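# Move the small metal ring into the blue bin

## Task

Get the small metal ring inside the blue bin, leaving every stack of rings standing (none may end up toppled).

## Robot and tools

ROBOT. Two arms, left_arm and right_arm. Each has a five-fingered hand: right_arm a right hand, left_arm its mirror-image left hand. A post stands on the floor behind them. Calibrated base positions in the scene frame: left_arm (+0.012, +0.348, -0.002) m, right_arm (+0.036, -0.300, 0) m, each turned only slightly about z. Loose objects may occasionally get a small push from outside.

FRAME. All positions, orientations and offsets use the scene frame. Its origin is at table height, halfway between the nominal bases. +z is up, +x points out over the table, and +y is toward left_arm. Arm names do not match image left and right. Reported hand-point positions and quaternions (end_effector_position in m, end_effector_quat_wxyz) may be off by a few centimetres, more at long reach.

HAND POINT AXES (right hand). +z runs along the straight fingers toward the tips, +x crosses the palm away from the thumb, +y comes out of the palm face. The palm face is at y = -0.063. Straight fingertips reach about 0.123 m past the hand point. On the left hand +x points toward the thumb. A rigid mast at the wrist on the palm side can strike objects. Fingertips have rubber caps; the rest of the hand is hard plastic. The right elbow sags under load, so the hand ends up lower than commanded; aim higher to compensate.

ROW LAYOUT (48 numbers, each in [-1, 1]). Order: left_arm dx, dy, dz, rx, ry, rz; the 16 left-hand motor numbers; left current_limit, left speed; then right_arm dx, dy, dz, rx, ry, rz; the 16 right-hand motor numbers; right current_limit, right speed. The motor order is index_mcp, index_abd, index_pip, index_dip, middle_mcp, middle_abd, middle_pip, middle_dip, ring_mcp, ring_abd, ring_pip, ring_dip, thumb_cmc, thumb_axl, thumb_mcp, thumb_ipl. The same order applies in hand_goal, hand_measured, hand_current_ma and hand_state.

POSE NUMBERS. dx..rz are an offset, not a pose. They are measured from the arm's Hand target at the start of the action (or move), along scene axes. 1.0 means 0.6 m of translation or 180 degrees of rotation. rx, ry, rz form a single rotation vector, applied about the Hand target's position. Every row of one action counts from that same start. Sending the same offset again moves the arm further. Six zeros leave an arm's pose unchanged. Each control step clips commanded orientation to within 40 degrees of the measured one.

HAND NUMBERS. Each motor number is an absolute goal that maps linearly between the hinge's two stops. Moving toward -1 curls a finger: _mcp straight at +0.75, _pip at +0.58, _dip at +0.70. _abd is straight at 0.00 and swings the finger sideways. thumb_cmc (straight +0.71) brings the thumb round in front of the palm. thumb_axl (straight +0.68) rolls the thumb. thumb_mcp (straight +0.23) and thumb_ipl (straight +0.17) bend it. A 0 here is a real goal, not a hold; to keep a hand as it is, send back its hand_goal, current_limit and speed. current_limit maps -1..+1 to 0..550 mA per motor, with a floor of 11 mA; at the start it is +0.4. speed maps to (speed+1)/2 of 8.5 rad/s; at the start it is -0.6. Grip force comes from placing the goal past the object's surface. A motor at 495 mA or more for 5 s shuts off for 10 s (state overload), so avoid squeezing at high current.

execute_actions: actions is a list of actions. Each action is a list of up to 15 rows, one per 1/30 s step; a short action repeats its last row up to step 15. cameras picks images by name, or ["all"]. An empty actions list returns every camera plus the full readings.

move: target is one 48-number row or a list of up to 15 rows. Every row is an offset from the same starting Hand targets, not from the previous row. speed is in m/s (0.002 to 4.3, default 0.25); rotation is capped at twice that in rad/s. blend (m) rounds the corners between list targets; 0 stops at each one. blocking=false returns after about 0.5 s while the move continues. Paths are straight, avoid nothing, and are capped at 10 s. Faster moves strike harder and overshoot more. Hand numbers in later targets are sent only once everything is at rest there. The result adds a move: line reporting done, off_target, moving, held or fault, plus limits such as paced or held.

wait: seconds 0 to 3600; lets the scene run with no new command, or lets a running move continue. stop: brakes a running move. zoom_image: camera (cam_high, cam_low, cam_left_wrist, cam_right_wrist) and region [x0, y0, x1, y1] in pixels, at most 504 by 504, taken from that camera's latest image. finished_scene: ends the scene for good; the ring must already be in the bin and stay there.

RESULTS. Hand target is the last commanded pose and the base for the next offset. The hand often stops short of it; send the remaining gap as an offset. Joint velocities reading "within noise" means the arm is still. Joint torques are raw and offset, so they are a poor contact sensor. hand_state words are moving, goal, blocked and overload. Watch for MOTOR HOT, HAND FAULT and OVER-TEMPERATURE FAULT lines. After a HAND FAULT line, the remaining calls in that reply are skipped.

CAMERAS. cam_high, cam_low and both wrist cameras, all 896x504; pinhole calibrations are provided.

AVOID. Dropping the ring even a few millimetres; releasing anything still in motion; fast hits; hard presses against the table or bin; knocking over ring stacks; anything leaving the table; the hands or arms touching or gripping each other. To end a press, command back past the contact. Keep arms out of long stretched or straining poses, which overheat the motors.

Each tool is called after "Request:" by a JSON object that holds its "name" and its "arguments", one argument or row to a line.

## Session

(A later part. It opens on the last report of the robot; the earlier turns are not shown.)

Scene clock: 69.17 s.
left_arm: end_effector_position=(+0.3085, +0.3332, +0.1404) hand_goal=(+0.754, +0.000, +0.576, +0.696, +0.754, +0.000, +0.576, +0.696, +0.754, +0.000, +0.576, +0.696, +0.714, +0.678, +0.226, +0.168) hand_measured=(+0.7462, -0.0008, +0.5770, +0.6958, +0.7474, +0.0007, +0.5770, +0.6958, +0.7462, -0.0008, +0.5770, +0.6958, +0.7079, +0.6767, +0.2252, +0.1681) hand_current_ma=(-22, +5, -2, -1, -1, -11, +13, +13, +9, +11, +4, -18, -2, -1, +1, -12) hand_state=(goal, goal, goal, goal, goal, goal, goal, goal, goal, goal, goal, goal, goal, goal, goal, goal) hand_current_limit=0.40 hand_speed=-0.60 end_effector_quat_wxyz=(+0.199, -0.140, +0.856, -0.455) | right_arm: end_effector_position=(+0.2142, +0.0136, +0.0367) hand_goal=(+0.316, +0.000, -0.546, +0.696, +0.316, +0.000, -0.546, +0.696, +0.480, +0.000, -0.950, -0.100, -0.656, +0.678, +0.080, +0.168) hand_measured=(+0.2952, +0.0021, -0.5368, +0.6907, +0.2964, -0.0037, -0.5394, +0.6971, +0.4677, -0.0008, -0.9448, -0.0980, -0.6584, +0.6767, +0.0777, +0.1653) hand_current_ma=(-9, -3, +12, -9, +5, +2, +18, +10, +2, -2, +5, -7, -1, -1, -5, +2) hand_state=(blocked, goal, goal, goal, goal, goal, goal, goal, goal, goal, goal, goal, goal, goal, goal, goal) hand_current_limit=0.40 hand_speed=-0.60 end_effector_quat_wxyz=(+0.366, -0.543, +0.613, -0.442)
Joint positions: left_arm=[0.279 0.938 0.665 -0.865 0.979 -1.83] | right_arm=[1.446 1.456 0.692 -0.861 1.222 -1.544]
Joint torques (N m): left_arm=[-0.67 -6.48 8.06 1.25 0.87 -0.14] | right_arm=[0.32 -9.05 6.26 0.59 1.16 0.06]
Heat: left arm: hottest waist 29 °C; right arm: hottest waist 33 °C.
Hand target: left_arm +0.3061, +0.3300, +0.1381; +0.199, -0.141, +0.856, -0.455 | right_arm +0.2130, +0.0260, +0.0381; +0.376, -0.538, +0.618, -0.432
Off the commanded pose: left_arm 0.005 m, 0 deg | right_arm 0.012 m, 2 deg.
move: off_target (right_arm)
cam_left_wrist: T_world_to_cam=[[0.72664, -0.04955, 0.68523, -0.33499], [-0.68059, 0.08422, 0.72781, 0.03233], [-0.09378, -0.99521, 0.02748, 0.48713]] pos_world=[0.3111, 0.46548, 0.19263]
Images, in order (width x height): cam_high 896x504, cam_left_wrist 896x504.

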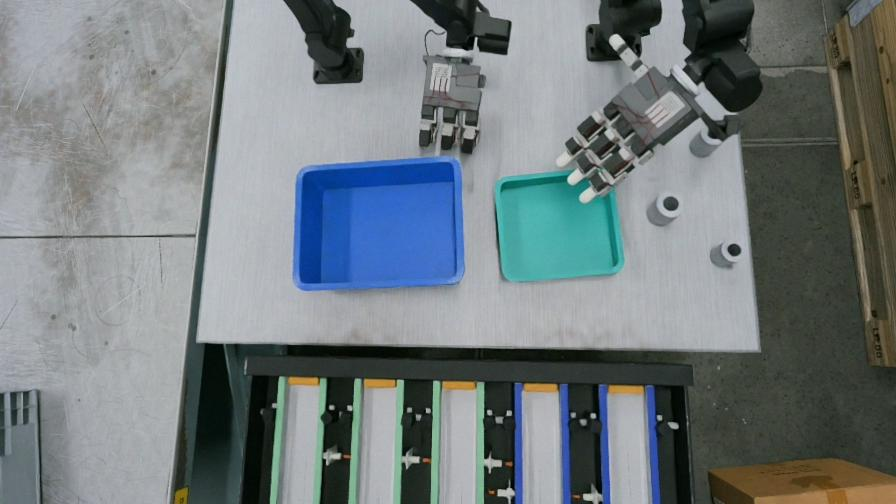

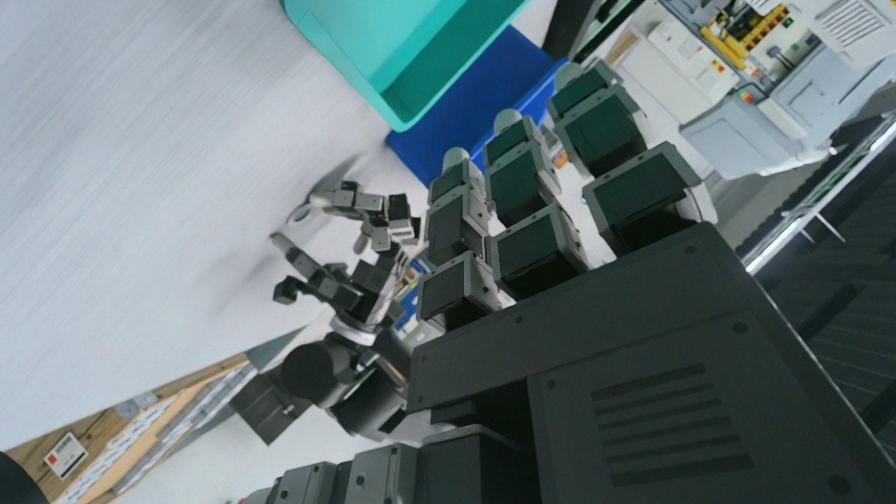

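Request:
{"name": "move", "arguments": {
  "target": [
    [0,0,0,0,0,0, 0.754,0,0.576,0.696,0.754,0,0.576,0.696,0.754,0,0.576,0.696,0.714,0.678,0.226,0.168,0.4,-0.6, 0,-0.005,-0.015,0,0,0, 0.22,0,-0.5,0.696,0.22,0,-0.5,0.696,0.479,0,-0.95,-0.1,-0.657,0.678,0.03,0.168,0.4,-0.8]
  ],
  "speed": 0.08,
  "cameras": ["cam_left_wrist"]
}}

Request:
{"name": "zoom_image", "arguments": {
  "camera": "cam_left_wrist",
  "region": [240, 150, 400, 290]
}}

Scene clock: 69.87 s.
left_arm: end_effector_position=(+0.3085, +0.3332, +0.1404) hand_goal=(+0.754, +0.000, +0.576, +0.696, +0.754, +0.000, +0.576, +0.696, +0.754, +0.000, +0.576, +0.696, +0.714, +0.678, +0.226, +0.168) hand_measured=(+0.7462, +0.0007, +0.5770, +0.6958, +0.7474, +0.0007, +0.5770, +0.6958, +0.7474, -0.0008, +0.5770, +0.6958, +0.7092, +0.6777, +0.2252, +0.1681) hand_current_ma=(-6, +8, -12, +6, -11, +6, +12, +16, +9, +5, -7, +8, -9, +6, +9, -5) hand_state=(goal, goal, goal, goal, goal, goal, goal, goal, goal, goal, goal, goal, goal, goal, goal, goal) hand_current_limit=0.40 hand_speed=-0.60 end_effector_quat_wxyz=(+0.199, -0.140, +0.856, -0.455) | right_arm: end_effector_position=(+0.2151, +0.0196, +0.0362) hand_goal=(+0.220, +0.000, -0.500, +0.696, +0.220, +0.000, -0.500, +0.696, +0.480, +0.000, -0.950, -0.100, -0.656, +0.678, +0.030, +0.168) hand_measured=(+0.2156, -0.0052, -0.5009, +0.6894, +0.2144, -0.0066, -0.4996, +0.6958, +0.4677, -0.0008, -0.9448, -0.0980, -0.6873, +0.6746, +0.0520, +0.1700) hand_current_ma=(+9, -6, +5, -11, -4, -2, +1, +3, -15, +7, +15, +5, -12, -3, +17, +7) hand_state=(goal, goal, goal, goal, goal, goal, goal, goal, goal, goal, goal, goal, blocked, goal, blocked, goal) hand_current_limit=0.40 hand_speed=-0.80 end_effector_quat_wxyz=(+0.375, -0.537, +0.619, -0.434)
Joint positions: left_arm=[0.279 0.938 0.665 -0.865 0.979 -1.83] | right_arm=[1.446 1.459 0.692 -0.831 1.222 -1.544]
Joint torques (N m): left_arm=[-1.26 -6.07 7.94 1.02 0.85 -0.12] | right_arm=[-0.26 -8.23 5.14 0.95 1.16 0.03]
Heat: left arm: hottest waist 29 °C; right arm: hottest waist 33 °C.
Hand target: left_arm +0.3061, +0.3300, +0.1381; +0.199, -0.141, +0.856, -0.455 | right_arm +0.2130, +0.0230, +0.0291; +0.376, -0.538, +0.618, -0.433
Off the commanded pose: left_arm 0.005 m, 0 deg | right_arm 0.008 m, 0 deg.
move: done
cam_left_wrist: T_world_to_cam=[[0.72664, -0.04955, 0.68523, -0.33499], [-0.68059, 0.08422, 0.72781, 0.03233], [-0.09378, -0.99521, 0.02748, 0.48713]] pos_world=[0.3111, 0.46548, 0.19263]

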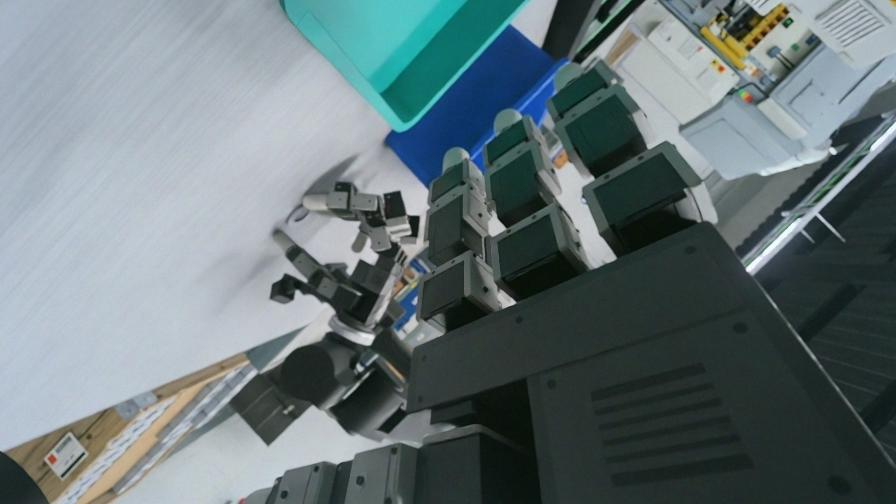

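Scaled by 3.150 from the camera's image (finer frame: 1280x720).

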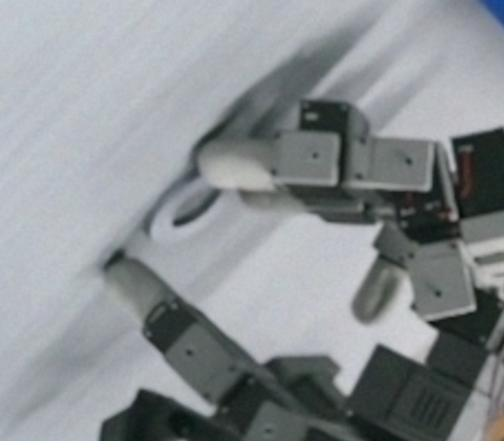

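Request:
{"name": "move", "arguments": {
  "target": [
    [0,0,0,0,0,0, 0.754,0,0.576,0.696,0.754,0,0.576,0.696,0.754,0,0.576,0.696,0.714,0.678,0.226,0.168,0.4,-0.6, 0,-0.018,0.012,0,0,0, 0.22,0,-0.5,0.696,0.22,0,-0.5,0.696,0.479,0,-0.95,-0.1,-0.657,0.678,0.05,0.168,0.4,-0.8]
  ],
  "speed": 0.08,
  "cameras": []
}}

Scene clock: 70.63 s.
left_arm: end_effector_position=(+0.3085, +0.3332, +0.1404) hand_goal=(+0.754, +0.000, +0.576, +0.696, +0.754, +0.000, +0.576, +0.696, +0.754, +0.000, +0.576, +0.696, +0.714, +0.678, +0.226, +0.168) hand_measured=(+0.7462, +0.0007, +0.5770, +0.6958, +0.7474, -0.0008, +0.5770, +0.6958, +0.7462, -0.0008, +0.5770, +0.6958, +0.7079, +0.6777, +0.2252, +0.1681) hand_current_ma=(+3, +2, -3, +16, -8, +0, +5, +21, -1, +10, +3, -13, -15, -9, +3, -11) hand_state=(goal, goal, goal, goal, goal, goal, goal, goal, goal, goal, goal, goal, goal, goal, goal, goal) hand_current_limit=0.40 hand_speed=-0.60 end_effector_quat_wxyz=(+0.199, -0.140, +0.856, -0.455) | right_arm: end_effector_position=(+0.2144, +0.0142, +0.0371) hand_goal=(+0.220, +0.000, -0.500, +0.696, +0.220, +0.000, -0.500, +0.696, +0.480, +0.000, -0.950, -0.100, -0.656, +0.678, +0.050, +0.168) hand_measured=(+0.2144, -0.0052, -0.5009, +0.6907, +0.2156, -0.0037, -0.4996, +0.6958, +0.4677, -0.0023, -0.9448, -0.0980, -0.6559, +0.6788, +0.0540, +0.1710) hand_current_ma=(-4, -3, +7, -8, +4, +5, +6, +15, +2, +4, +0, -3, -1, +8, +0, +17) hand_state=(goal, goal, goal, goal, goal, goal, goal, goal, goal, goal, goal, goal, goal, goal, goal, goal) hand_current_limit=0.40 hand_speed=-0.80 end_effector_quat_wxyz=(+0.375, -0.537, +0.619, -0.434)
Joint positions: left_arm=[0.279 0.938 0.665 -0.865 0.979 -1.83] | right_arm=[1.446 1.443 0.677 -0.831 1.222 -1.544]
Joint torques (N m): left_arm=[-1.67 -6.65 7.98 1.2 0.85 -0.17] | right_arm=[-0.15 -10.34 4.78 0.29 1.14 -0.1]
Heat: left arm: hottest waist 29 °C; right arm: hottest waist 33 °C.
Hand target: left_arm +0.3061, +0.3300, +0.1381; +0.199, -0.141, +0.856, -0.455 | right_arm +0.2130, +0.0122, +0.0364; +0.377, -0.538, +0.618, -0.433
Off the commanded pose: left_arm 0.005 m, 0 deg | right_arm 0.003 m, 0 deg.
move: done

Request:
{"name": "move", "arguments": {
  "target": [
    [0,0,0,0,0,0, 0.754,0,0.576,0.696,0.754,0,0.576,0.696,0.754,0,0.576,0.696,0.714,0.678,0.226,0.168,0.4,-0.6, 0,0,-0.015,0,0,0, 0.22,0,-0.5,0.696,0.22,0,-0.5,0.696,0.479,0,-0.95,-0.1,-0.657,0.678,0.04,0.168,0.4,-0.8]
  ],
  "speed": 0.08,
  "cameras": ["cam_left_wrist"]
}}

Request:
{"name": "zoom_image", "arguments": {
  "camera": "cam_left_wrist",
  "region": [240, 150, 400, 290]
}}

Scene clock: 71.27 s.
left_arm: end_effector_position=(+0.3085, +0.3332, +0.1404) hand_goal=(+0.754, +0.000, +0.576, +0.696, +0.754, +0.000, +0.576, +0.696, +0.754, +0.000, +0.576, +0.696, +0.714, +0.678, +0.226, +0.168) hand_measured=(+0.7462, +0.0007, +0.5770, +0.6958, +0.7474, -0.0008, +0.5770, +0.6958, +0.7474, +0.0007, +0.5770, +0.6958, +0.7079, +0.6777, +0.2252, +0.1681) hand_current_ma=(-5, +5, -9, +3, -13, +7, +2, +4, -4, -6, +0, -8, -8, -3, +2, -1) hand_state=(goal, goal, goal, goal, goal, goal, goal, goal, goal, goal, goal, goal, goal, goal, goal, goal) hand_current_limit=0.40 hand_speed=-0.60 end_effector_quat_wxyz=(+0.199, -0.140, +0.856, -0.455) | right_arm: end_effector_position=(+0.2148, +0.0173, +0.0364) hand_goal=(+0.220, +0.000, -0.500, +0.696, +0.220, +0.000, -0.500, +0.696, +0.480, +0.000, -0.950, -0.100, -0.656, +0.678, +0.040, +0.168) hand_measured=(+0.2156, -0.0052, -0.5009, +0.6920, +0.2144, -0.0052, -0.5009, +0.6958, +0.4677, -0.0008, -0.9435, -0.0980, -0.6785, +0.6756, +0.0520, +0.1710) hand_current_ma=(+9, -7, -4, -6, +17, +24, -3, +8, +9, +19, +8, -2, -19, +3, +20, +8) hand_state=(goal, goal, goal, goal, goal, goal, goal, goal, goal, goal, goal, goal, blocked, goal, goal, goal) hand_current_limit=0.40 hand_speed=-0.80 end_effector_quat_wxyz=(+0.381, -0.532, +0.622, -0.429)
Joint positions: left_arm=[0.279 0.938 0.665 -0.865 0.979 -1.83] | right_arm=[1.446 1.443 0.673 -0.807 1.222 -1.544]
Joint torques (N m): left_arm=[-1.03 -5.95 7.92 1.32 0.87 -0.19] | right_arm=[-0.03 -8.7 4.16 0.83 1.17 -0.11]
Heat: left arm: hottest waist 29 °C; right arm: hottest waist 33 °C.
Hand target: left_arm +0.3061, +0.3300, +0.1381; +0.199, -0.141, +0.856, -0.455 | right_arm +0.2130, +0.0124, +0.0274; +0.377, -0.537, +0.618, -0.432
Off the commanded pose: left_arm 0.005 m, 0 deg | right_arm 0.010 m, 1 deg.
move: done
cam_left_wrist: T_world_to_cam=[[0.72664, -0.04955, 0.68523, -0.33499], [-0.68059, 0.08422, 0.72781, 0.03233], [-0.09378, -0.99521, 0.02748, 0.48713]] pos_world=[0.3111, 0.46548, 0.19263]

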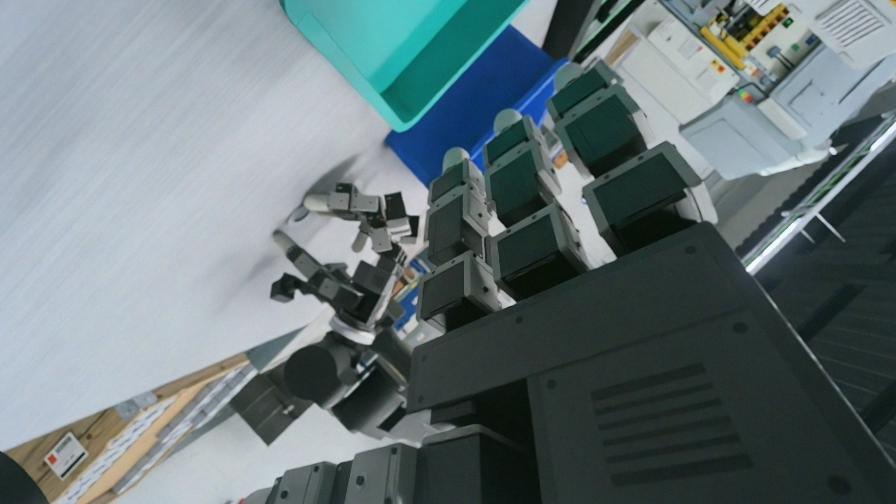

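Scaled by 3.150 from the camera's image (finer frame: 1280x720).

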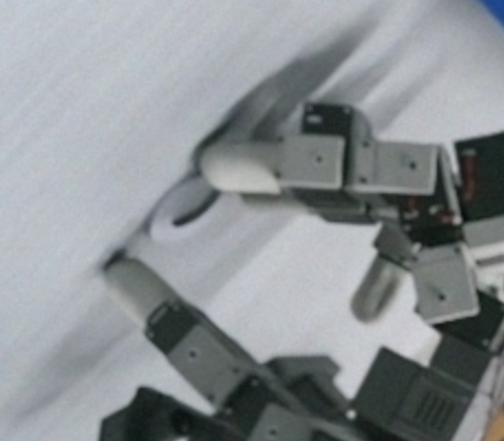

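Request:
{"name": "move", "arguments": {
  "target": [
    [0,0,0,0,0,0, 0.754,0,0.576,0.696,0.754,0,0.576,0.696,0.754,0,0.576,0.696,0.714,0.678,0.226,0.168,0.4,-0.6, 0,-0.012,0,0,0,0, 0.22,0,-0.5,0.696,0.22,0,-0.5,0.696,0.479,0,-0.95,-0.1,-0.657,0.678,0.04,0.168,0.4,-0.8]
  ],
  "speed": 0.08,
  "cameras": []
}}

Scene clock: 72.13 s.
left_arm: end_effector_position=(+0.3085, +0.3332, +0.1404) hand_goal=(+0.754, +0.000, +0.576, +0.696, +0.754, +0.000, +0.576, +0.696, +0.754, +0.000, +0.576, +0.696, +0.714, +0.678, +0.226, +0.168) hand_measured=(+0.7462, +0.0007, +0.5770, +0.6958, +0.7474, -0.0008, +0.5770, +0.6958, +0.7474, -0.0008, +0.5770, +0.6958, +0.7092, +0.6777, +0.2252, +0.1681) hand_current_ma=(-7, +20, -3, +4, -6, +3, +3, +4, +16, +2, +14, -4, -14, +4, -3, -12) hand_state=(goal, goal, goal, goal, goal, goal, goal, goal, goal, goal, goal, goal, goal, goal, goal, goal) hand_current_limit=0.40 hand_speed=-0.60 end_effector_quat_wxyz=(+0.199, -0.140, +0.856, -0.455) | right_arm: end_effector_position=(+0.2147, +0.0143, +0.0363) hand_goal=(+0.220, +0.000, -0.500, +0.696, +0.220, +0.000, -0.500, +0.696, +0.480, +0.000, -0.950, -0.100, -0.656, +0.678, +0.040, +0.168) hand_measured=(+0.2156, -0.0037, -0.5009, +0.6907, +0.2144, -0.0066, -0.4996, +0.6958, +0.4677, -0.0023, -0.9435, -0.0980, -0.6660, +0.6746, +0.0540, +0.1729) hand_current_ma=(+6, -13, +3, -4, +0, +3, +10, +7, -4, +1, +4, +4, -6, +7, +11, +12) hand_state=(goal, goal, goal, goal, goal, goal, goal, goal, goal, goal, goal, goal, goal, goal, goal, goal) hand_current_limit=0.40 hand_speed=-0.80 end_effector_quat_wxyz=(+0.385, -0.529, +0.624, -0.426)
Joint positions: left_arm=[0.279 0.938 0.665 -0.865 0.979 -1.83] | right_arm=[1.446 1.432 0.658 -0.793 1.224 -1.544]
Joint torques (N m): left_arm=[-0.97 -6.36 8.06 1.01 0.88 -0.16] | right_arm=[-0.09 -9.17 3.93 0.4 1.07 -0.19]
Heat: left arm: hottest waist 29 °C; right arm: hottest waist 33 °C.
Hand target: left_arm +0.3061, +0.3300, +0.1381; +0.199, -0.141, +0.856, -0.455 | right_arm +0.2130, +0.0051, +0.0274; +0.376, -0.538, +0.618, -0.433
Off the commanded pose: left_arm 0.005 m, 0 deg | right_arm 0.013 m, 2 deg.
move: off_target (right_arm)

Request:
{"name": "move", "arguments": {
  "target": [
    [0,0,0,0,0,0, 0.754,0,0.576,0.696,0.754,0,0.576,0.696,0.754,0,0.576,0.696,0.714,0.678,0.226,0.168,0.4,-0.6, 0,0,0,0,0,0, 0.13,0,-0.455,0.696,0.13,0,-0.455,0.696,0.479,0,-0.95,-0.1,-0.657,0.678,-0.03,0.168,0.4,-0.85]
  ],
  "speed": 0.08,
  "cameras": ["cam_left_wrist"]
}}

Request:
{"name": "zoom_image", "arguments": {
  "camera": "cam_left_wrist",
  "region": [240, 150, 400, 290]
}}

Scene clock: 72.73 s.
left_arm: end_effector_position=(+0.3085, +0.3332, +0.1404) hand_goal=(+0.754, +0.000, +0.576, +0.696, +0.754, +0.000, +0.576, +0.696, +0.754, +0.000, +0.576, +0.696, +0.714, +0.678, +0.226, +0.168) hand_measured=(+0.7462, -0.0008, +0.5770, +0.6971, +0.7474, +0.0007, +0.5757, +0.6958, +0.7474, +0.0007, +0.5770, +0.6958, +0.7079, +0.6767, +0.2252, +0.1672) hand_current_ma=(-10, +12, -8, +8, -17, +2, +12, +20, -2, +5, +7, -10, +1, -19, +9, -5) hand_state=(goal, goal, goal, goal, goal, goal, goal, goal, goal, goal, goal, goal, goal, goal, goal, goal) hand_current_limit=0.40 hand_speed=-0.60 end_effector_quat_wxyz=(+0.199, -0.140, +0.856, -0.455) | right_arm: end_effector_position=(+0.2147, +0.0143, +0.0363) hand_goal=(+0.130, +0.000, -0.454, +0.696, +0.130, +0.000, -0.454, +0.696, +0.480, +0.000, -0.950, -0.100, -0.656, +0.678, -0.030, +0.168) hand_measured=(+0.1276, -0.0066, -0.4547, +0.6932, +0.1300, -0.0081, -0.4547, +0.6958, +0.4677, -0.0008, -0.9435, -0.0967, -0.6660, +0.6746, +0.0461, +0.1834) hand_current_ma=(+5, -14, +2, -12, -8, +11, +5, +3, -6, +15, +7, +11, -6, +6, +114, +6) hand_state=(goal, goal, goal, goal, goal, goal, goal, goal, goal, goal, goal, goal, goal, goal, blocked, goal) hand_current_limit=0.40 hand_speed=-0.85 end_effector_quat_wxyz=(+0.385, -0.529, +0.624, -0.426)
Joint positions: left_arm=[0.279 0.938 0.665 -0.865 0.979 -1.83] | right_arm=[1.446 1.432 0.658 -0.793 1.224 -1.544]
Joint torques (N m): left_arm=[-0.44 -5.95 7.92 1.01 0.89 -0.18] | right_arm=[-0.32 -9.35 3.82 0.53 1.07 -0.18]
Heat: left arm: hottest waist 29 °C; right arm: hottest waist 33 °C.
Hand target: left_arm +0.3061, +0.3300, +0.1381; +0.199, -0.141, +0.856, -0.455 | right_arm +0.2130, +0.0051, +0.0273; +0.376, -0.538, +0.618, -0.432
Off the commanded pose: left_arm 0.005 m, 0 deg | right_arm 0.013 m, 2 deg.
move: done
cam_left_wrist: T_world_to_cam=[[0.72664, -0.04955, 0.68523, -0.33499], [-0.68059, 0.08422, 0.72781, 0.03233], [-0.09378, -0.99521, 0.02748, 0.48713]] pos_world=[0.3111, 0.46548, 0.19263]

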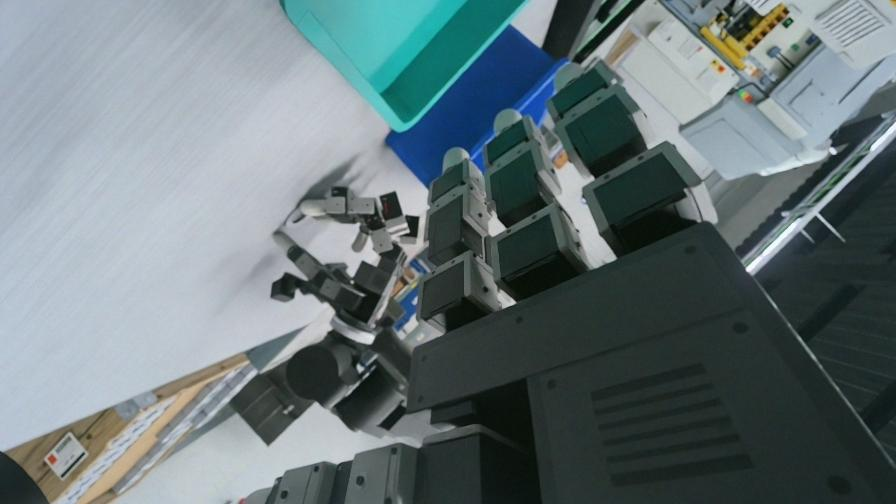

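Scaled by 3.150 from the camera's image (finer frame: 1280x720).

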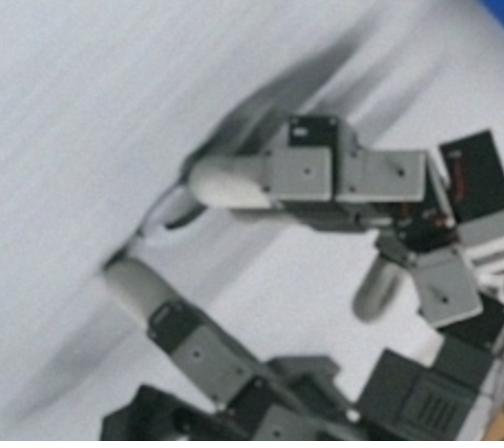

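Request:
{"name": "move", "arguments": {
  "target": [
    [0,0,0,0,0,0, 0.754,0,0.576,0.696,0.754,0,0.576,0.696,0.754,0,0.576,0.696,0.714,0.678,0.226,0.168,0.4,-0.6, 0,0,0.007,0,0,0, 0.13,0,-0.455,0.696,0.13,0,-0.455,0.696,0.479,0,-0.95,-0.1,-0.657,0.678,-0.05,0.168,0.4,-0.85]
  ],
  "speed": 0.08,
  "cameras": ["cam_left_wrist"]
}}

Request:
{"name": "zoom_image", "arguments": {
  "camera": "cam_left_wrist",
  "region": [240, 150, 400, 290]
}}

Scene clock: 73.43 s.
left_arm: end_effector_position=(+0.3085, +0.3332, +0.1404) hand_goal=(+0.754, +0.000, +0.576, +0.696, +0.754, +0.000, +0.576, +0.696, +0.754, +0.000, +0.576, +0.696, +0.714, +0.678, +0.226, +0.168) hand_measured=(+0.7462, +0.0007, +0.5770, +0.6958, +0.7474, -0.0008, +0.5770, +0.6958, +0.7462, +0.0007, +0.5770, +0.6958, +0.7079, +0.6777, +0.2252, +0.1672) hand_current_ma=(-7, -5, +2, +6, -9, +1, +2, +0, -7, +21, +5, -5, +0, -17, +4, -9) hand_state=(goal, goal, goal, goal, goal, goal, goal, goal, goal, goal, goal, goal, goal, goal, goal, goal) hand_current_limit=0.40 hand_speed=-0.60 end_effector_quat_wxyz=(+0.199, -0.140, +0.856, -0.455) | right_arm: end_effector_position=(+0.2146, +0.0145, +0.0368) hand_goal=(+0.130, +0.000, -0.454, +0.696, +0.130, +0.000, -0.454, +0.696, +0.480, +0.000, -0.950, -0.100, -0.656, +0.678, -0.050, +0.168) hand_measured=(+0.1276, -0.0052, -0.4547, +0.6932, +0.1312, -0.0081, -0.4560, +0.6958, +0.4664, -0.0023, -0.9435, -0.0980, -0.6647, +0.6756, +0.0253, +0.1872) hand_current_ma=(+0, +0, -3, +9, +15, -3, +9, +17, +9, +4, +2, +15, -7, +3, +102, +24) hand_state=(goal, goal, goal, goal, goal, goal, goal, goal, goal, goal, goal, goal, goal, goal, blocked, goal) hand_current_limit=0.40 hand_speed=-0.85 end_effector_quat_wxyz=(+0.386, -0.529, +0.625, -0.426)
Joint positions: left_arm=[0.279 0.938 0.665 -0.865 0.979 -1.83] | right_arm=[1.446 1.43 0.658 -0.793 1.224 -1.544]
Joint torques (N m): left_arm=[-0.62 -6.42 8.02 1.16 0.8 -0.12] | right_arm=[-0.44 -10.34 4.36 0.05 1.07 -0.19]
Heat: left arm: hottest waist 29 °C; right arm: hottest waist 33 °C.
Hand target: left_arm +0.3061, +0.3300, +0.1381; +0.199, -0.141, +0.856, -0.455 | right_arm +0.2130, +0.0051, +0.0315; +0.376, -0.538, +0.618, -0.432
Off the commanded pose: left_arm 0.005 m, 0 deg | right_arm 0.011 m, 2 deg.
move: off_target (right_arm)
cam_left_wrist: T_world_to_cam=[[0.72664, -0.04955, 0.68523, -0.33499], [-0.68059, 0.08422, 0.72781, 0.03233], [-0.09378, -0.99521, 0.02748, 0.48713]] pos_world=[0.3111, 0.46548, 0.19263]

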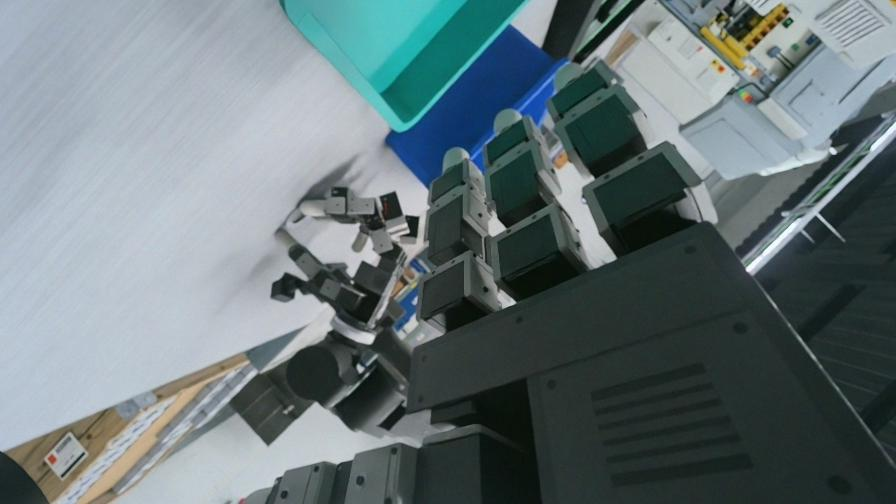

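Scaled by 3.150 from the camera's image (finer frame: 1280x720).

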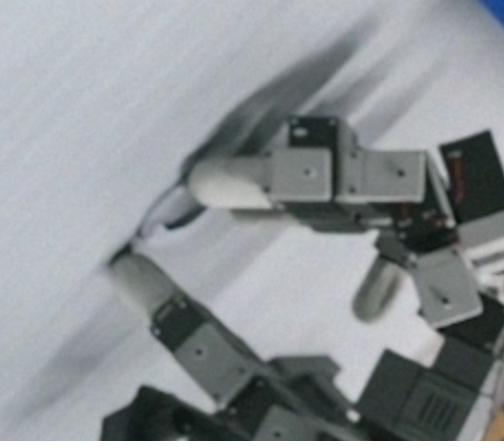

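Request:
{"name": "move", "arguments": {
  "target": [
    [0,0,0,0,0,0, 0.754,0,0.576,0.696,0.754,0,0.576,0.696,0.754,0,0.576,0.696,0.714,0.678,0.226,0.168,0.4,-0.6, 0,0,0,0,0,0, 0.08,0,-0.43,0.696,0.08,0,-0.43,0.696,0.479,0,-0.95,-0.1,-0.657,0.678,-0.09,0.168,0.4,-0.85]
  ],
  "speed": 0.08,
  "cameras": ["cam_left_wrist"]
}}

Request:
{"name": "zoom_image", "arguments": {
  "camera": "cam_left_wrist",
  "region": [270, 190, 330, 240]
}}

Scene clock: 74.13 s.
left_arm: end_effector_position=(+0.3085, +0.3332, +0.1404) hand_goal=(+0.754, +0.000, +0.576, +0.696, +0.754, +0.000, +0.576, +0.696, +0.754, +0.000, +0.576, +0.696, +0.714, +0.678, +0.226, +0.168) hand_measured=(+0.7462, +0.0007, +0.5770, +0.6971, +0.7474, +0.0007, +0.5770, +0.6958, +0.7474, +0.0007, +0.5770, +0.6958, +0.7079, +0.6777, +0.2252, +0.1681) hand_current_ma=(+1, -3, -10, +9, -18, +1, +15, +2, +3, +0, +28, -11, -9, -14, -5, -8) hand_state=(goal, goal, goal, goal, goal, goal, goal, goal, goal, goal, goal, goal, goal, goal, goal, goal) hand_current_limit=0.40 hand_speed=-0.60 end_effector_quat_wxyz=(+0.199, -0.140, +0.856, -0.455) | right_arm: end_effector_position=(+0.2146, +0.0145, +0.0370) hand_goal=(+0.080, +0.000, -0.430, +0.696, +0.080, +0.000, -0.430, +0.696, +0.480, +0.000, -0.950, -0.100, -0.656, +0.678, -0.090, +0.168) hand_measured=(+0.0781, -0.0052, -0.4316, +0.6920, +0.0962, -0.0081, -0.4329, +0.6971, +0.4677, -0.0023, -0.9448, -0.0980, -0.6660, +0.6756, -0.0044, +0.1900) hand_current_ma=(+6, +2, +19, +1, +16, -2, +5, -5, -6, +8, +4, +7, -15, +1, +107, +40) hand_state=(goal, goal, goal, goal, goal, goal, goal, goal, goal, goal, goal, goal, goal, goal, blocked, blocked) hand_current_limit=0.40 hand_speed=-0.85 end_effector_quat_wxyz=(+0.386, -0.529, +0.625, -0.426)
Joint positions: left_arm=[0.279 0.938 0.665 -0.865 0.979 -1.83] | right_arm=[1.446 1.429 0.658 -0.793 1.224 -1.545]
Joint torques (N m): left_arm=[-1.08 -6.77 7.88 1.02 0.89 -0.13] | right_arm=[-0.85 -10.23 4.18 0.06 1.07 -0.22]
Heat: left arm: hottest waist 29 °C; right arm: hottest waist 33 °C.
Hand target: left_arm +0.3061, +0.3300, +0.1381; +0.199, -0.141, +0.856, -0.455 | right_arm +0.2130, +0.0051, +0.0316; +0.376, -0.538, +0.618, -0.432
Off the commanded pose: left_arm 0.005 m, 0 deg | right_arm 0.011 m, 2 deg.
move: done
cam_left_wrist: T_world_to_cam=[[0.72664, -0.04955, 0.68523, -0.33499], [-0.68059, 0.08422, 0.72781, 0.03233], [-0.09378, -0.99521, 0.02748, 0.48713]] pos_world=[0.3111, 0.46548, 0.19263]

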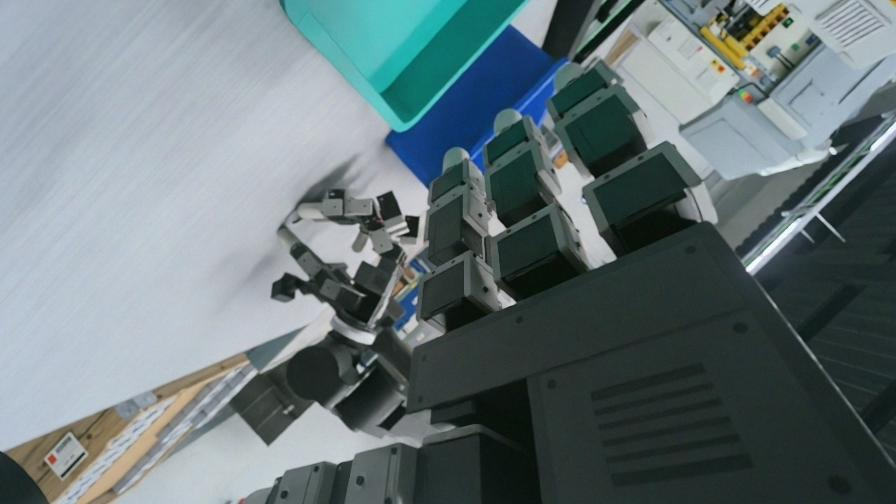

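Scaled by 8.400 from the camera's image (finer frame: 1280x720).

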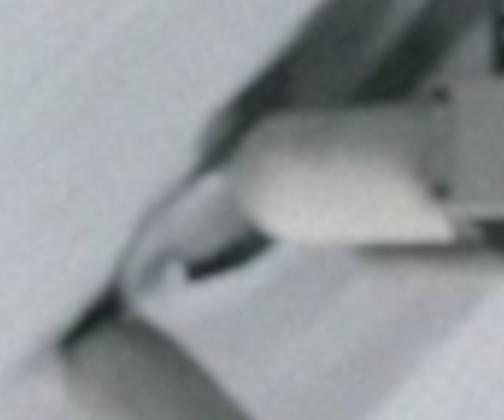

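Request:
{"name": "move", "arguments": {
  "target": [
    [0,0,0,0,0,0, 0.754,0,0.576,0.696,0.754,0,0.576,0.696,0.754,0,0.576,0.696,0.714,0.678,0.226,0.168,0.4,-0.6, 0,0,0,0,0,0, 0.02,0,-0.415,0.696,0.02,0,-0.415,0.696,0.479,0,-0.95,-0.1,-0.657,0.678,-0.12,0.168,0.4,-0.85]
  ],
  "speed": 0.08,
  "cameras": ["cam_left_wrist"]
}}

Request:
{"name": "zoom_image", "arguments": {
  "camera": "cam_left_wrist",
  "region": [270, 190, 330, 240]
}}

Scene clock: 74.80 s.
left_arm: end_effector_position=(+0.3085, +0.3332, +0.1404) hand_goal=(+0.754, +0.000, +0.576, +0.696, +0.754, +0.000, +0.576, +0.696, +0.754, +0.000, +0.576, +0.696, +0.714, +0.678, +0.226, +0.168) hand_measured=(+0.7462, +0.0007, +0.5770, +0.6958, +0.7474, +0.0007, +0.5770, +0.6958, +0.7462, +0.0007, +0.5770, +0.6958, +0.7092, +0.6767, +0.2242, +0.1681) hand_current_ma=(-16, +1, -3, +4, -14, -3, +4, +6, -2, +15, -1, -9, -9, -7, +5, -8) hand_state=(goal, goal, goal, goal, goal, goal, goal, goal, goal, goal, goal, goal, goal, goal, goal, goal) hand_current_limit=0.40 hand_speed=-0.60 end_effector_quat_wxyz=(+0.199, -0.140, +0.856, -0.455) | right_arm: end_effector_position=(+0.2144, +0.0132, +0.0363) hand_goal=(+0.020, +0.000, -0.414, +0.696, +0.020, +0.000, -0.414, +0.696, +0.480, +0.000, -0.950, -0.100, -0.656, +0.678, -0.120, +0.168) hand_measured=(+0.0190, -0.0052, -0.4162, +0.6920, +0.0214, -0.0081, -0.4162, +0.6932, +0.4677, -0.0008, -0.9435, -0.0980, -0.6609, +0.6746, -0.0796, +0.1881) hand_current_ma=(+4, -10, +19, -15, +12, -2, +2, -1, -13, +15, +3, +12, +5, -6, +47, +29) hand_state=(goal, goal, goal, goal, goal, goal, goal, goal, goal, goal, goal, goal, goal, goal, blocked, blocked) hand_current_limit=0.40 hand_speed=-0.85 end_effector_quat_wxyz=(+0.385, -0.530, +0.624, -0.426)
Joint positions: left_arm=[0.279 0.938 0.665 -0.865 0.979 -1.83] | right_arm=[1.446 1.429 0.655 -0.793 1.223 -1.546]
Joint torques (N m): left_arm=[-1.08 -5.83 7.87 1.24 0.87 -0.19] | right_arm=[-0.5 -9.88 4.42 0.06 1.1 -0.16]
Heat: left arm: hottest waist 29 °C; right arm: hottest waist 33 °C.
Hand target: left_arm +0.3061, +0.3300, +0.1381; +0.199, -0.141, +0.856, -0.455 | right_arm +0.2130, +0.0051, +0.0315; +0.376, -0.538, +0.618, -0.432
Off the commanded pose: left_arm 0.005 m, 0 deg | right_arm 0.009 m, 2 deg.
move: done
cam_left_wrist: T_world_to_cam=[[0.72664, -0.04955, 0.68523, -0.33499], [-0.68059, 0.08422, 0.72781, 0.03233], [-0.09378, -0.99521, 0.02748, 0.48713]] pos_world=[0.3111, 0.46548, 0.19263]

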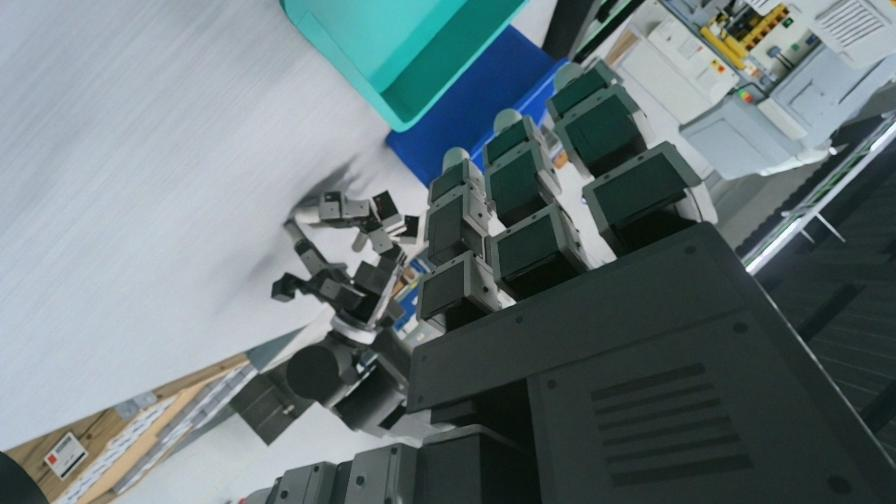

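Scaled by 8.400 from the camera's image (finer frame: 1280x720).

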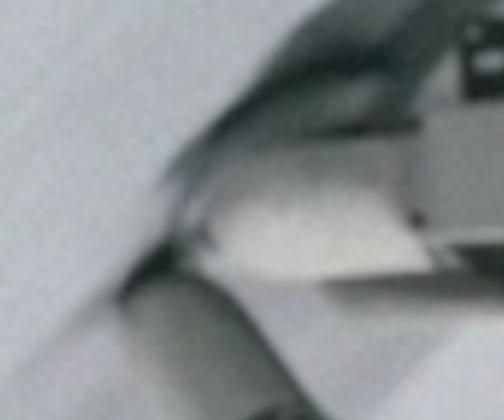

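Request:
{"name": "move", "arguments": {
  "target": [
    [0,0,0,0,0,0, 0.754,0,0.576,0.696,0.754,0,0.576,0.696,0.754,0,0.576,0.696,0.714,0.678,0.226,0.168,0.4,-0.6, 0,0,0.04,0,0,0, 0.02,0,-0.415,0.696,0.02,0,-0.415,0.696,0.479,0,-0.95,-0.1,-0.657,0.678,-0.12,0.168,0.4,-0.85]
  ],
  "speed": 0.08,
  "cameras": ["cam_left_wrist","cam_high"]
}}

Request:
{"name": "zoom_image", "arguments": {
  "camera": "cam_left_wrist",
  "region": [250, 180, 350, 260]
}}

Scene clock: 75.70 s.
left_arm: end_effector_position=(+0.3085, +0.3332, +0.1404) hand_goal=(+0.754, +0.000, +0.576, +0.696, +0.754, +0.000, +0.576, +0.696, +0.754, +0.000, +0.576, +0.696, +0.714, +0.678, +0.226, +0.168) hand_measured=(+0.7462, -0.0008, +0.5770, +0.6958, +0.7474, -0.0008, +0.5770, +0.6958, +0.7474, -0.0008, +0.5770, +0.6971, +0.7079, +0.6777, +0.2252, +0.1681) hand_current_ma=(-4, +23, -10, +13, +1, -5, +16, +17, -4, -5, +6, -3, +7, +0, +2, +1) hand_state=(goal, goal, goal, goal, goal, goal, goal, goal, goal, goal, goal, goal, goal, goal, goal, goal) hand_current_limit=0.40 hand_speed=-0.60 end_effector_quat_wxyz=(+0.199, -0.140, +0.856, -0.455) | right_arm: end_effector_position=(+0.2129, +0.0019, +0.0507) hand_goal=(+0.020, +0.000, -0.414, +0.696, +0.020, +0.000, -0.414, +0.696, +0.480, +0.000, -0.950, -0.100, -0.656, +0.678, -0.120, +0.168) hand_measured=(+0.0190, -0.0037, -0.4149, +0.6920, +0.0214, -0.0066, -0.4162, +0.6932, +0.4677, -0.0008, -0.9435, -0.0967, -0.6584, +0.6788, -0.1123, +0.1729) hand_current_ma=(-2, +2, +6, -2, +13, +8, -1, +1, +3, +4, +22, +1, +7, +6, +5, +0) hand_state=(goal, goal, goal, goal, goal, goal, goal, goal, goal, goal, goal, goal, goal, goal, goal, goal) hand_current_limit=0.40 hand_speed=-0.85 end_effector_quat_wxyz=(+0.378, -0.535, +0.619, -0.433)
Joint positions: left_arm=[0.279 0.938 0.665 -0.865 0.979 -1.83] | right_arm=[1.446 1.376 0.655 -0.867 1.223 -1.547]
Joint torques (N m): left_arm=[-1.03 -6.12 7.84 1.13 0.86 -0.11] | right_arm=[-0.79 -9.64 6.52 -0.58 1.07 -0.19]
Heat: left arm: hottest waist 29 °C; right arm: hottest waist 33 °C.
Hand target: left_arm +0.3061, +0.3300, +0.1381; +0.199, -0.141, +0.856, -0.455 | right_arm +0.2130, +0.0052, +0.0556; +0.377, -0.537, +0.618, -0.432
Off the commanded pose: left_arm 0.005 m, 0 deg | right_arm 0.006 m, 0 deg.
move: done
cam_left_wrist: T_world_to_cam=[[0.72664, -0.04955, 0.68523, -0.33499], [-0.68059, 0.08422, 0.72781, 0.03233], [-0.09378, -0.99521, 0.02748, 0.48713]] pos_world=[0.3111, 0.46548, 0.19263]
Images, in order (width x height): cam_high 896x504, cam_left_wrist 896x504.

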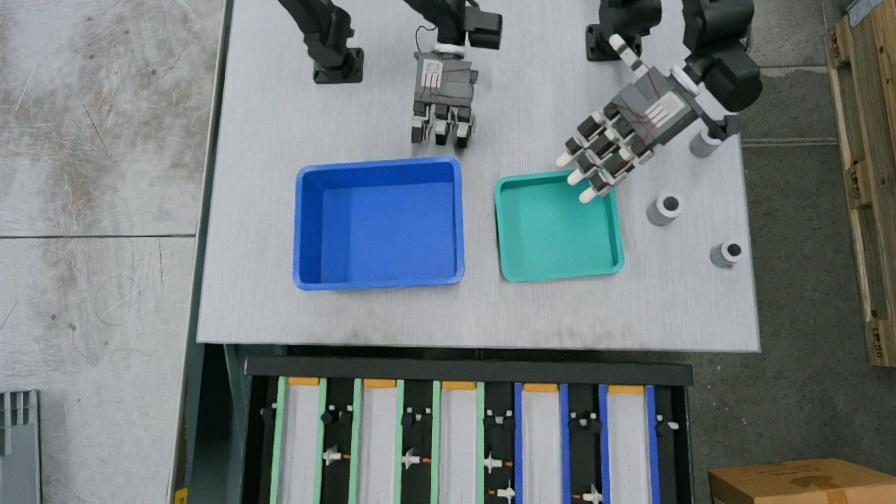

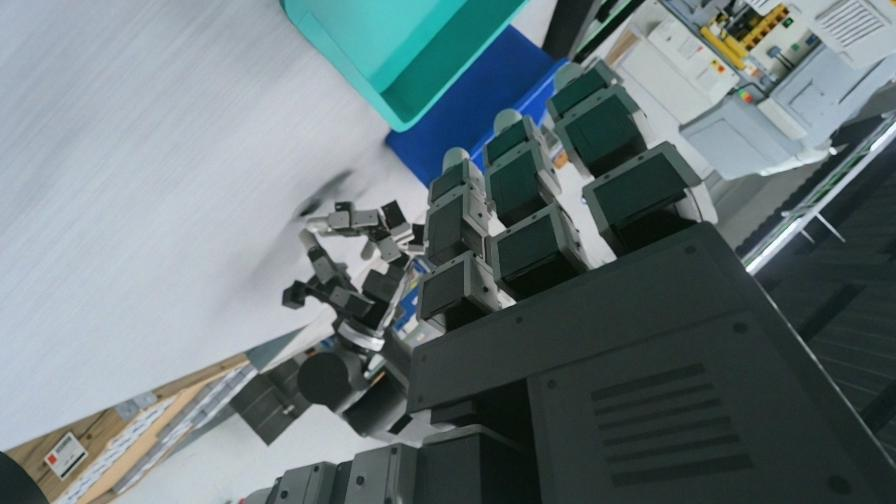

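Scaled by 5.040 from the camera's image (finer frame: 1280x720).

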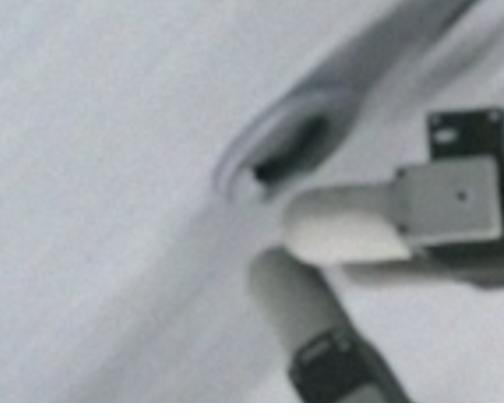

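Request:
{"name": "move", "arguments": {
  "target": [
    [0,0,0,0,0,0, 0.754,0,0.576,0.696,0.754,0,0.576,0.696,0.754,0,0.576,0.696,0.714,0.678,0.226,0.168,0.4,-0.6, 0,0,0.02,0,0,0, 0.397,0,-0.547,0.696,0.479,0,-0.95,-0.1,0.479,0,-0.95,-0.1,-0.509,0.678,0.08,0.168,0.4,-0.6],
    [0,0,0,0,0,0, 0.754,0,0.576,0.696,0.754,0,0.576,0.696,0.754,0,0.576,0.696,0.714,0.678,0.226,0.168,0.4,-0.6, -0.01,-0.10,0.02,0,0,0, 0.397,0,-0.547,0.696,0.479,0,-0.95,-0.1,0.479,0,-0.95,-0.1,-0.509,0.678,0.08,0.168,0.4,-0.6]
  ],
  "speed": 0.2,
  "blend": 0.01,
  "cameras": ["cam_left_wrist","cam_high"]
}}

Request:
{"name": "zoom_image", "arguments": {
  "camera": "cam_high",
  "region": [420, 80, 500, 150]
}}

Request:
{"name": "zoom_image", "arguments": {
  "camera": "cam_left_wrist",
  "region": [240, 150, 400, 290]
}}

Scene clock: 77.50 s.
left_arm: end_effector_position=(+0.3085, +0.3332, +0.1404) hand_goal=(+0.754, +0.000, +0.576, +0.696, +0.754, +0.000, +0.576, +0.696, +0.754, +0.000, +0.576, +0.696, +0.714, +0.678, +0.226, +0.168) hand_measured=(+0.7462, -0.0008, +0.5770, +0.6958, +0.7474, +0.0007, +0.5770, +0.6958, +0.7474, +0.0007, +0.5770, +0.6958, +0.7079, +0.6777, +0.2252, +0.1672) hand_current_ma=(-9, +5, -22, +4, -8, -4, +10, +5, -8, +8, +3, +9, -24, -8, +6, -1) hand_state=(goal, goal, goal, goal, goal, goal, goal, goal, goal, goal, goal, goal, goal, goal, goal, goal) hand_current_limit=0.40 hand_speed=-0.60 end_effector_quat_wxyz=(+0.199, -0.140, +0.856, -0.455) | right_arm: end_effector_position=(+0.2060, -0.0495, +0.0691) hand_goal=(+0.398, +0.000, -0.546, +0.696, +0.480, +0.000, -0.950, -0.100, +0.480, +0.000, -0.950, -0.100, -0.508, +0.678, +0.080, +0.168) hand_measured=(+0.3808, -0.0052, -0.5381, +0.6932, +0.4640, -0.0037, -0.9435, -0.0992, +0.4664, -0.0008, -0.9435, -0.0967, -0.5102, +0.6767, +0.0787, +0.1691) hand_current_ma=(-2, -8, +14, +7, -3, +10, +16, +5, -12, -1, +7, +12, -16, +5, +1, +1) hand_state=(goal, goal, goal, goal, goal, goal, goal, goal, goal, goal, goal, goal, goal, goal, goal, goal) hand_current_limit=0.40 hand_speed=-0.60 end_effector_quat_wxyz=(+0.385, -0.533, +0.622, -0.426)
Joint positions: left_arm=[0.279 0.938 0.665 -0.865 0.979 -1.83] | right_arm=[1.445 1.164 0.537 -0.921 1.223 -1.568]
Joint torques (N m): left_arm=[-0.85 -6.12 8.01 1.11 0.88 -0.18] | right_arm=[-0.79 -6.65 5.59 -0.42 1.13 -0.14]
Heat: left arm: hottest waist 29 °C; right arm: hottest waist 33 °C.
Hand target: left_arm +0.3061, +0.3300, +0.1381; +0.199, -0.141, +0.856, -0.455 | right_arm +0.2071, -0.0550, +0.0676; +0.376, -0.538, +0.618, -0.433
Off the commanded pose: left_arm 0.005 m, 0 deg | right_arm 0.006 m, 1 deg.
move: done; blend cut to 0.006 m at target 1
cam_left_wrist: T_world_to_cam=[[0.72664, -0.04955, 0.68523, -0.33499], [-0.68059, 0.08422, 0.72781, 0.03233], [-0.09378, -0.99521, 0.02748, 0.48713]] pos_world=[0.3111, 0.46548, 0.19263]
Images, in order (width x height): cam_high 896x504, cam_left_wrist 896x504.

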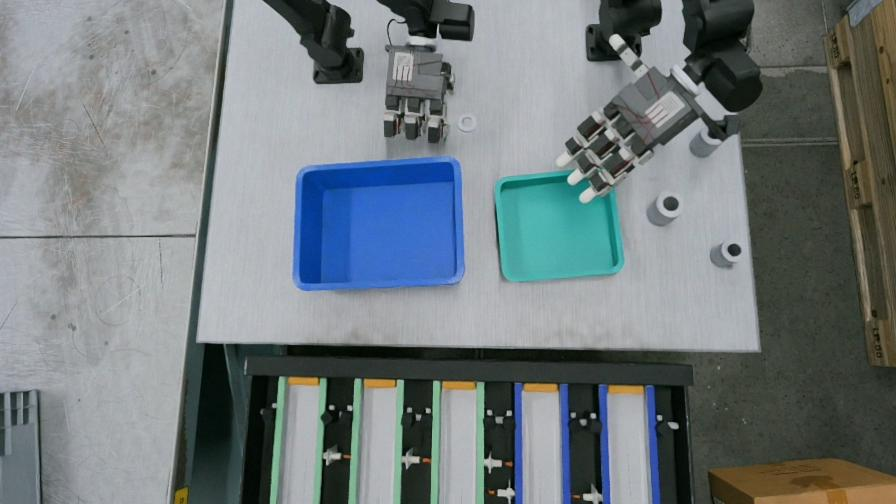

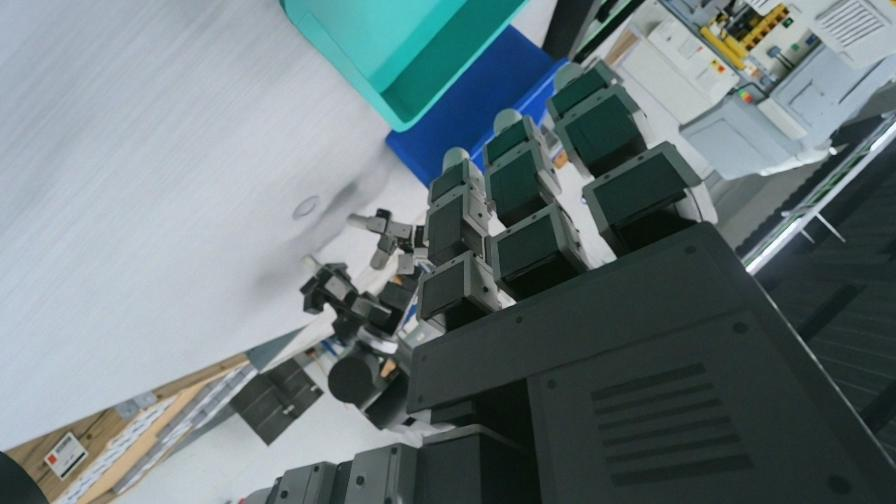

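Scaled by 6.300 from the camera's image (finer frame: 1280x720).

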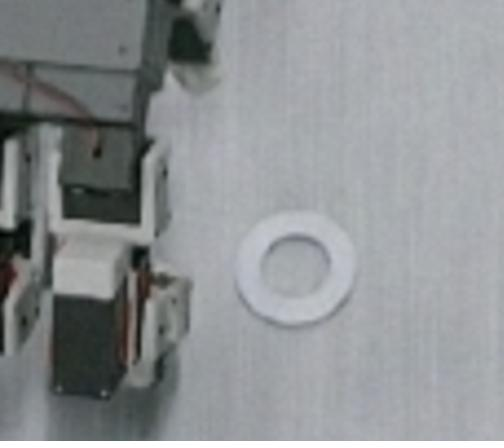

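Scaled by 3.150 from the camera's image (finer frame: 1280x720).

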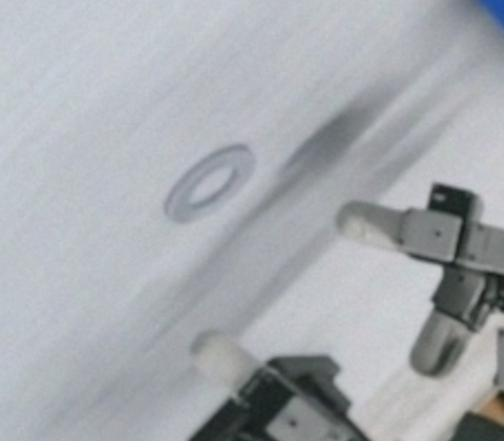

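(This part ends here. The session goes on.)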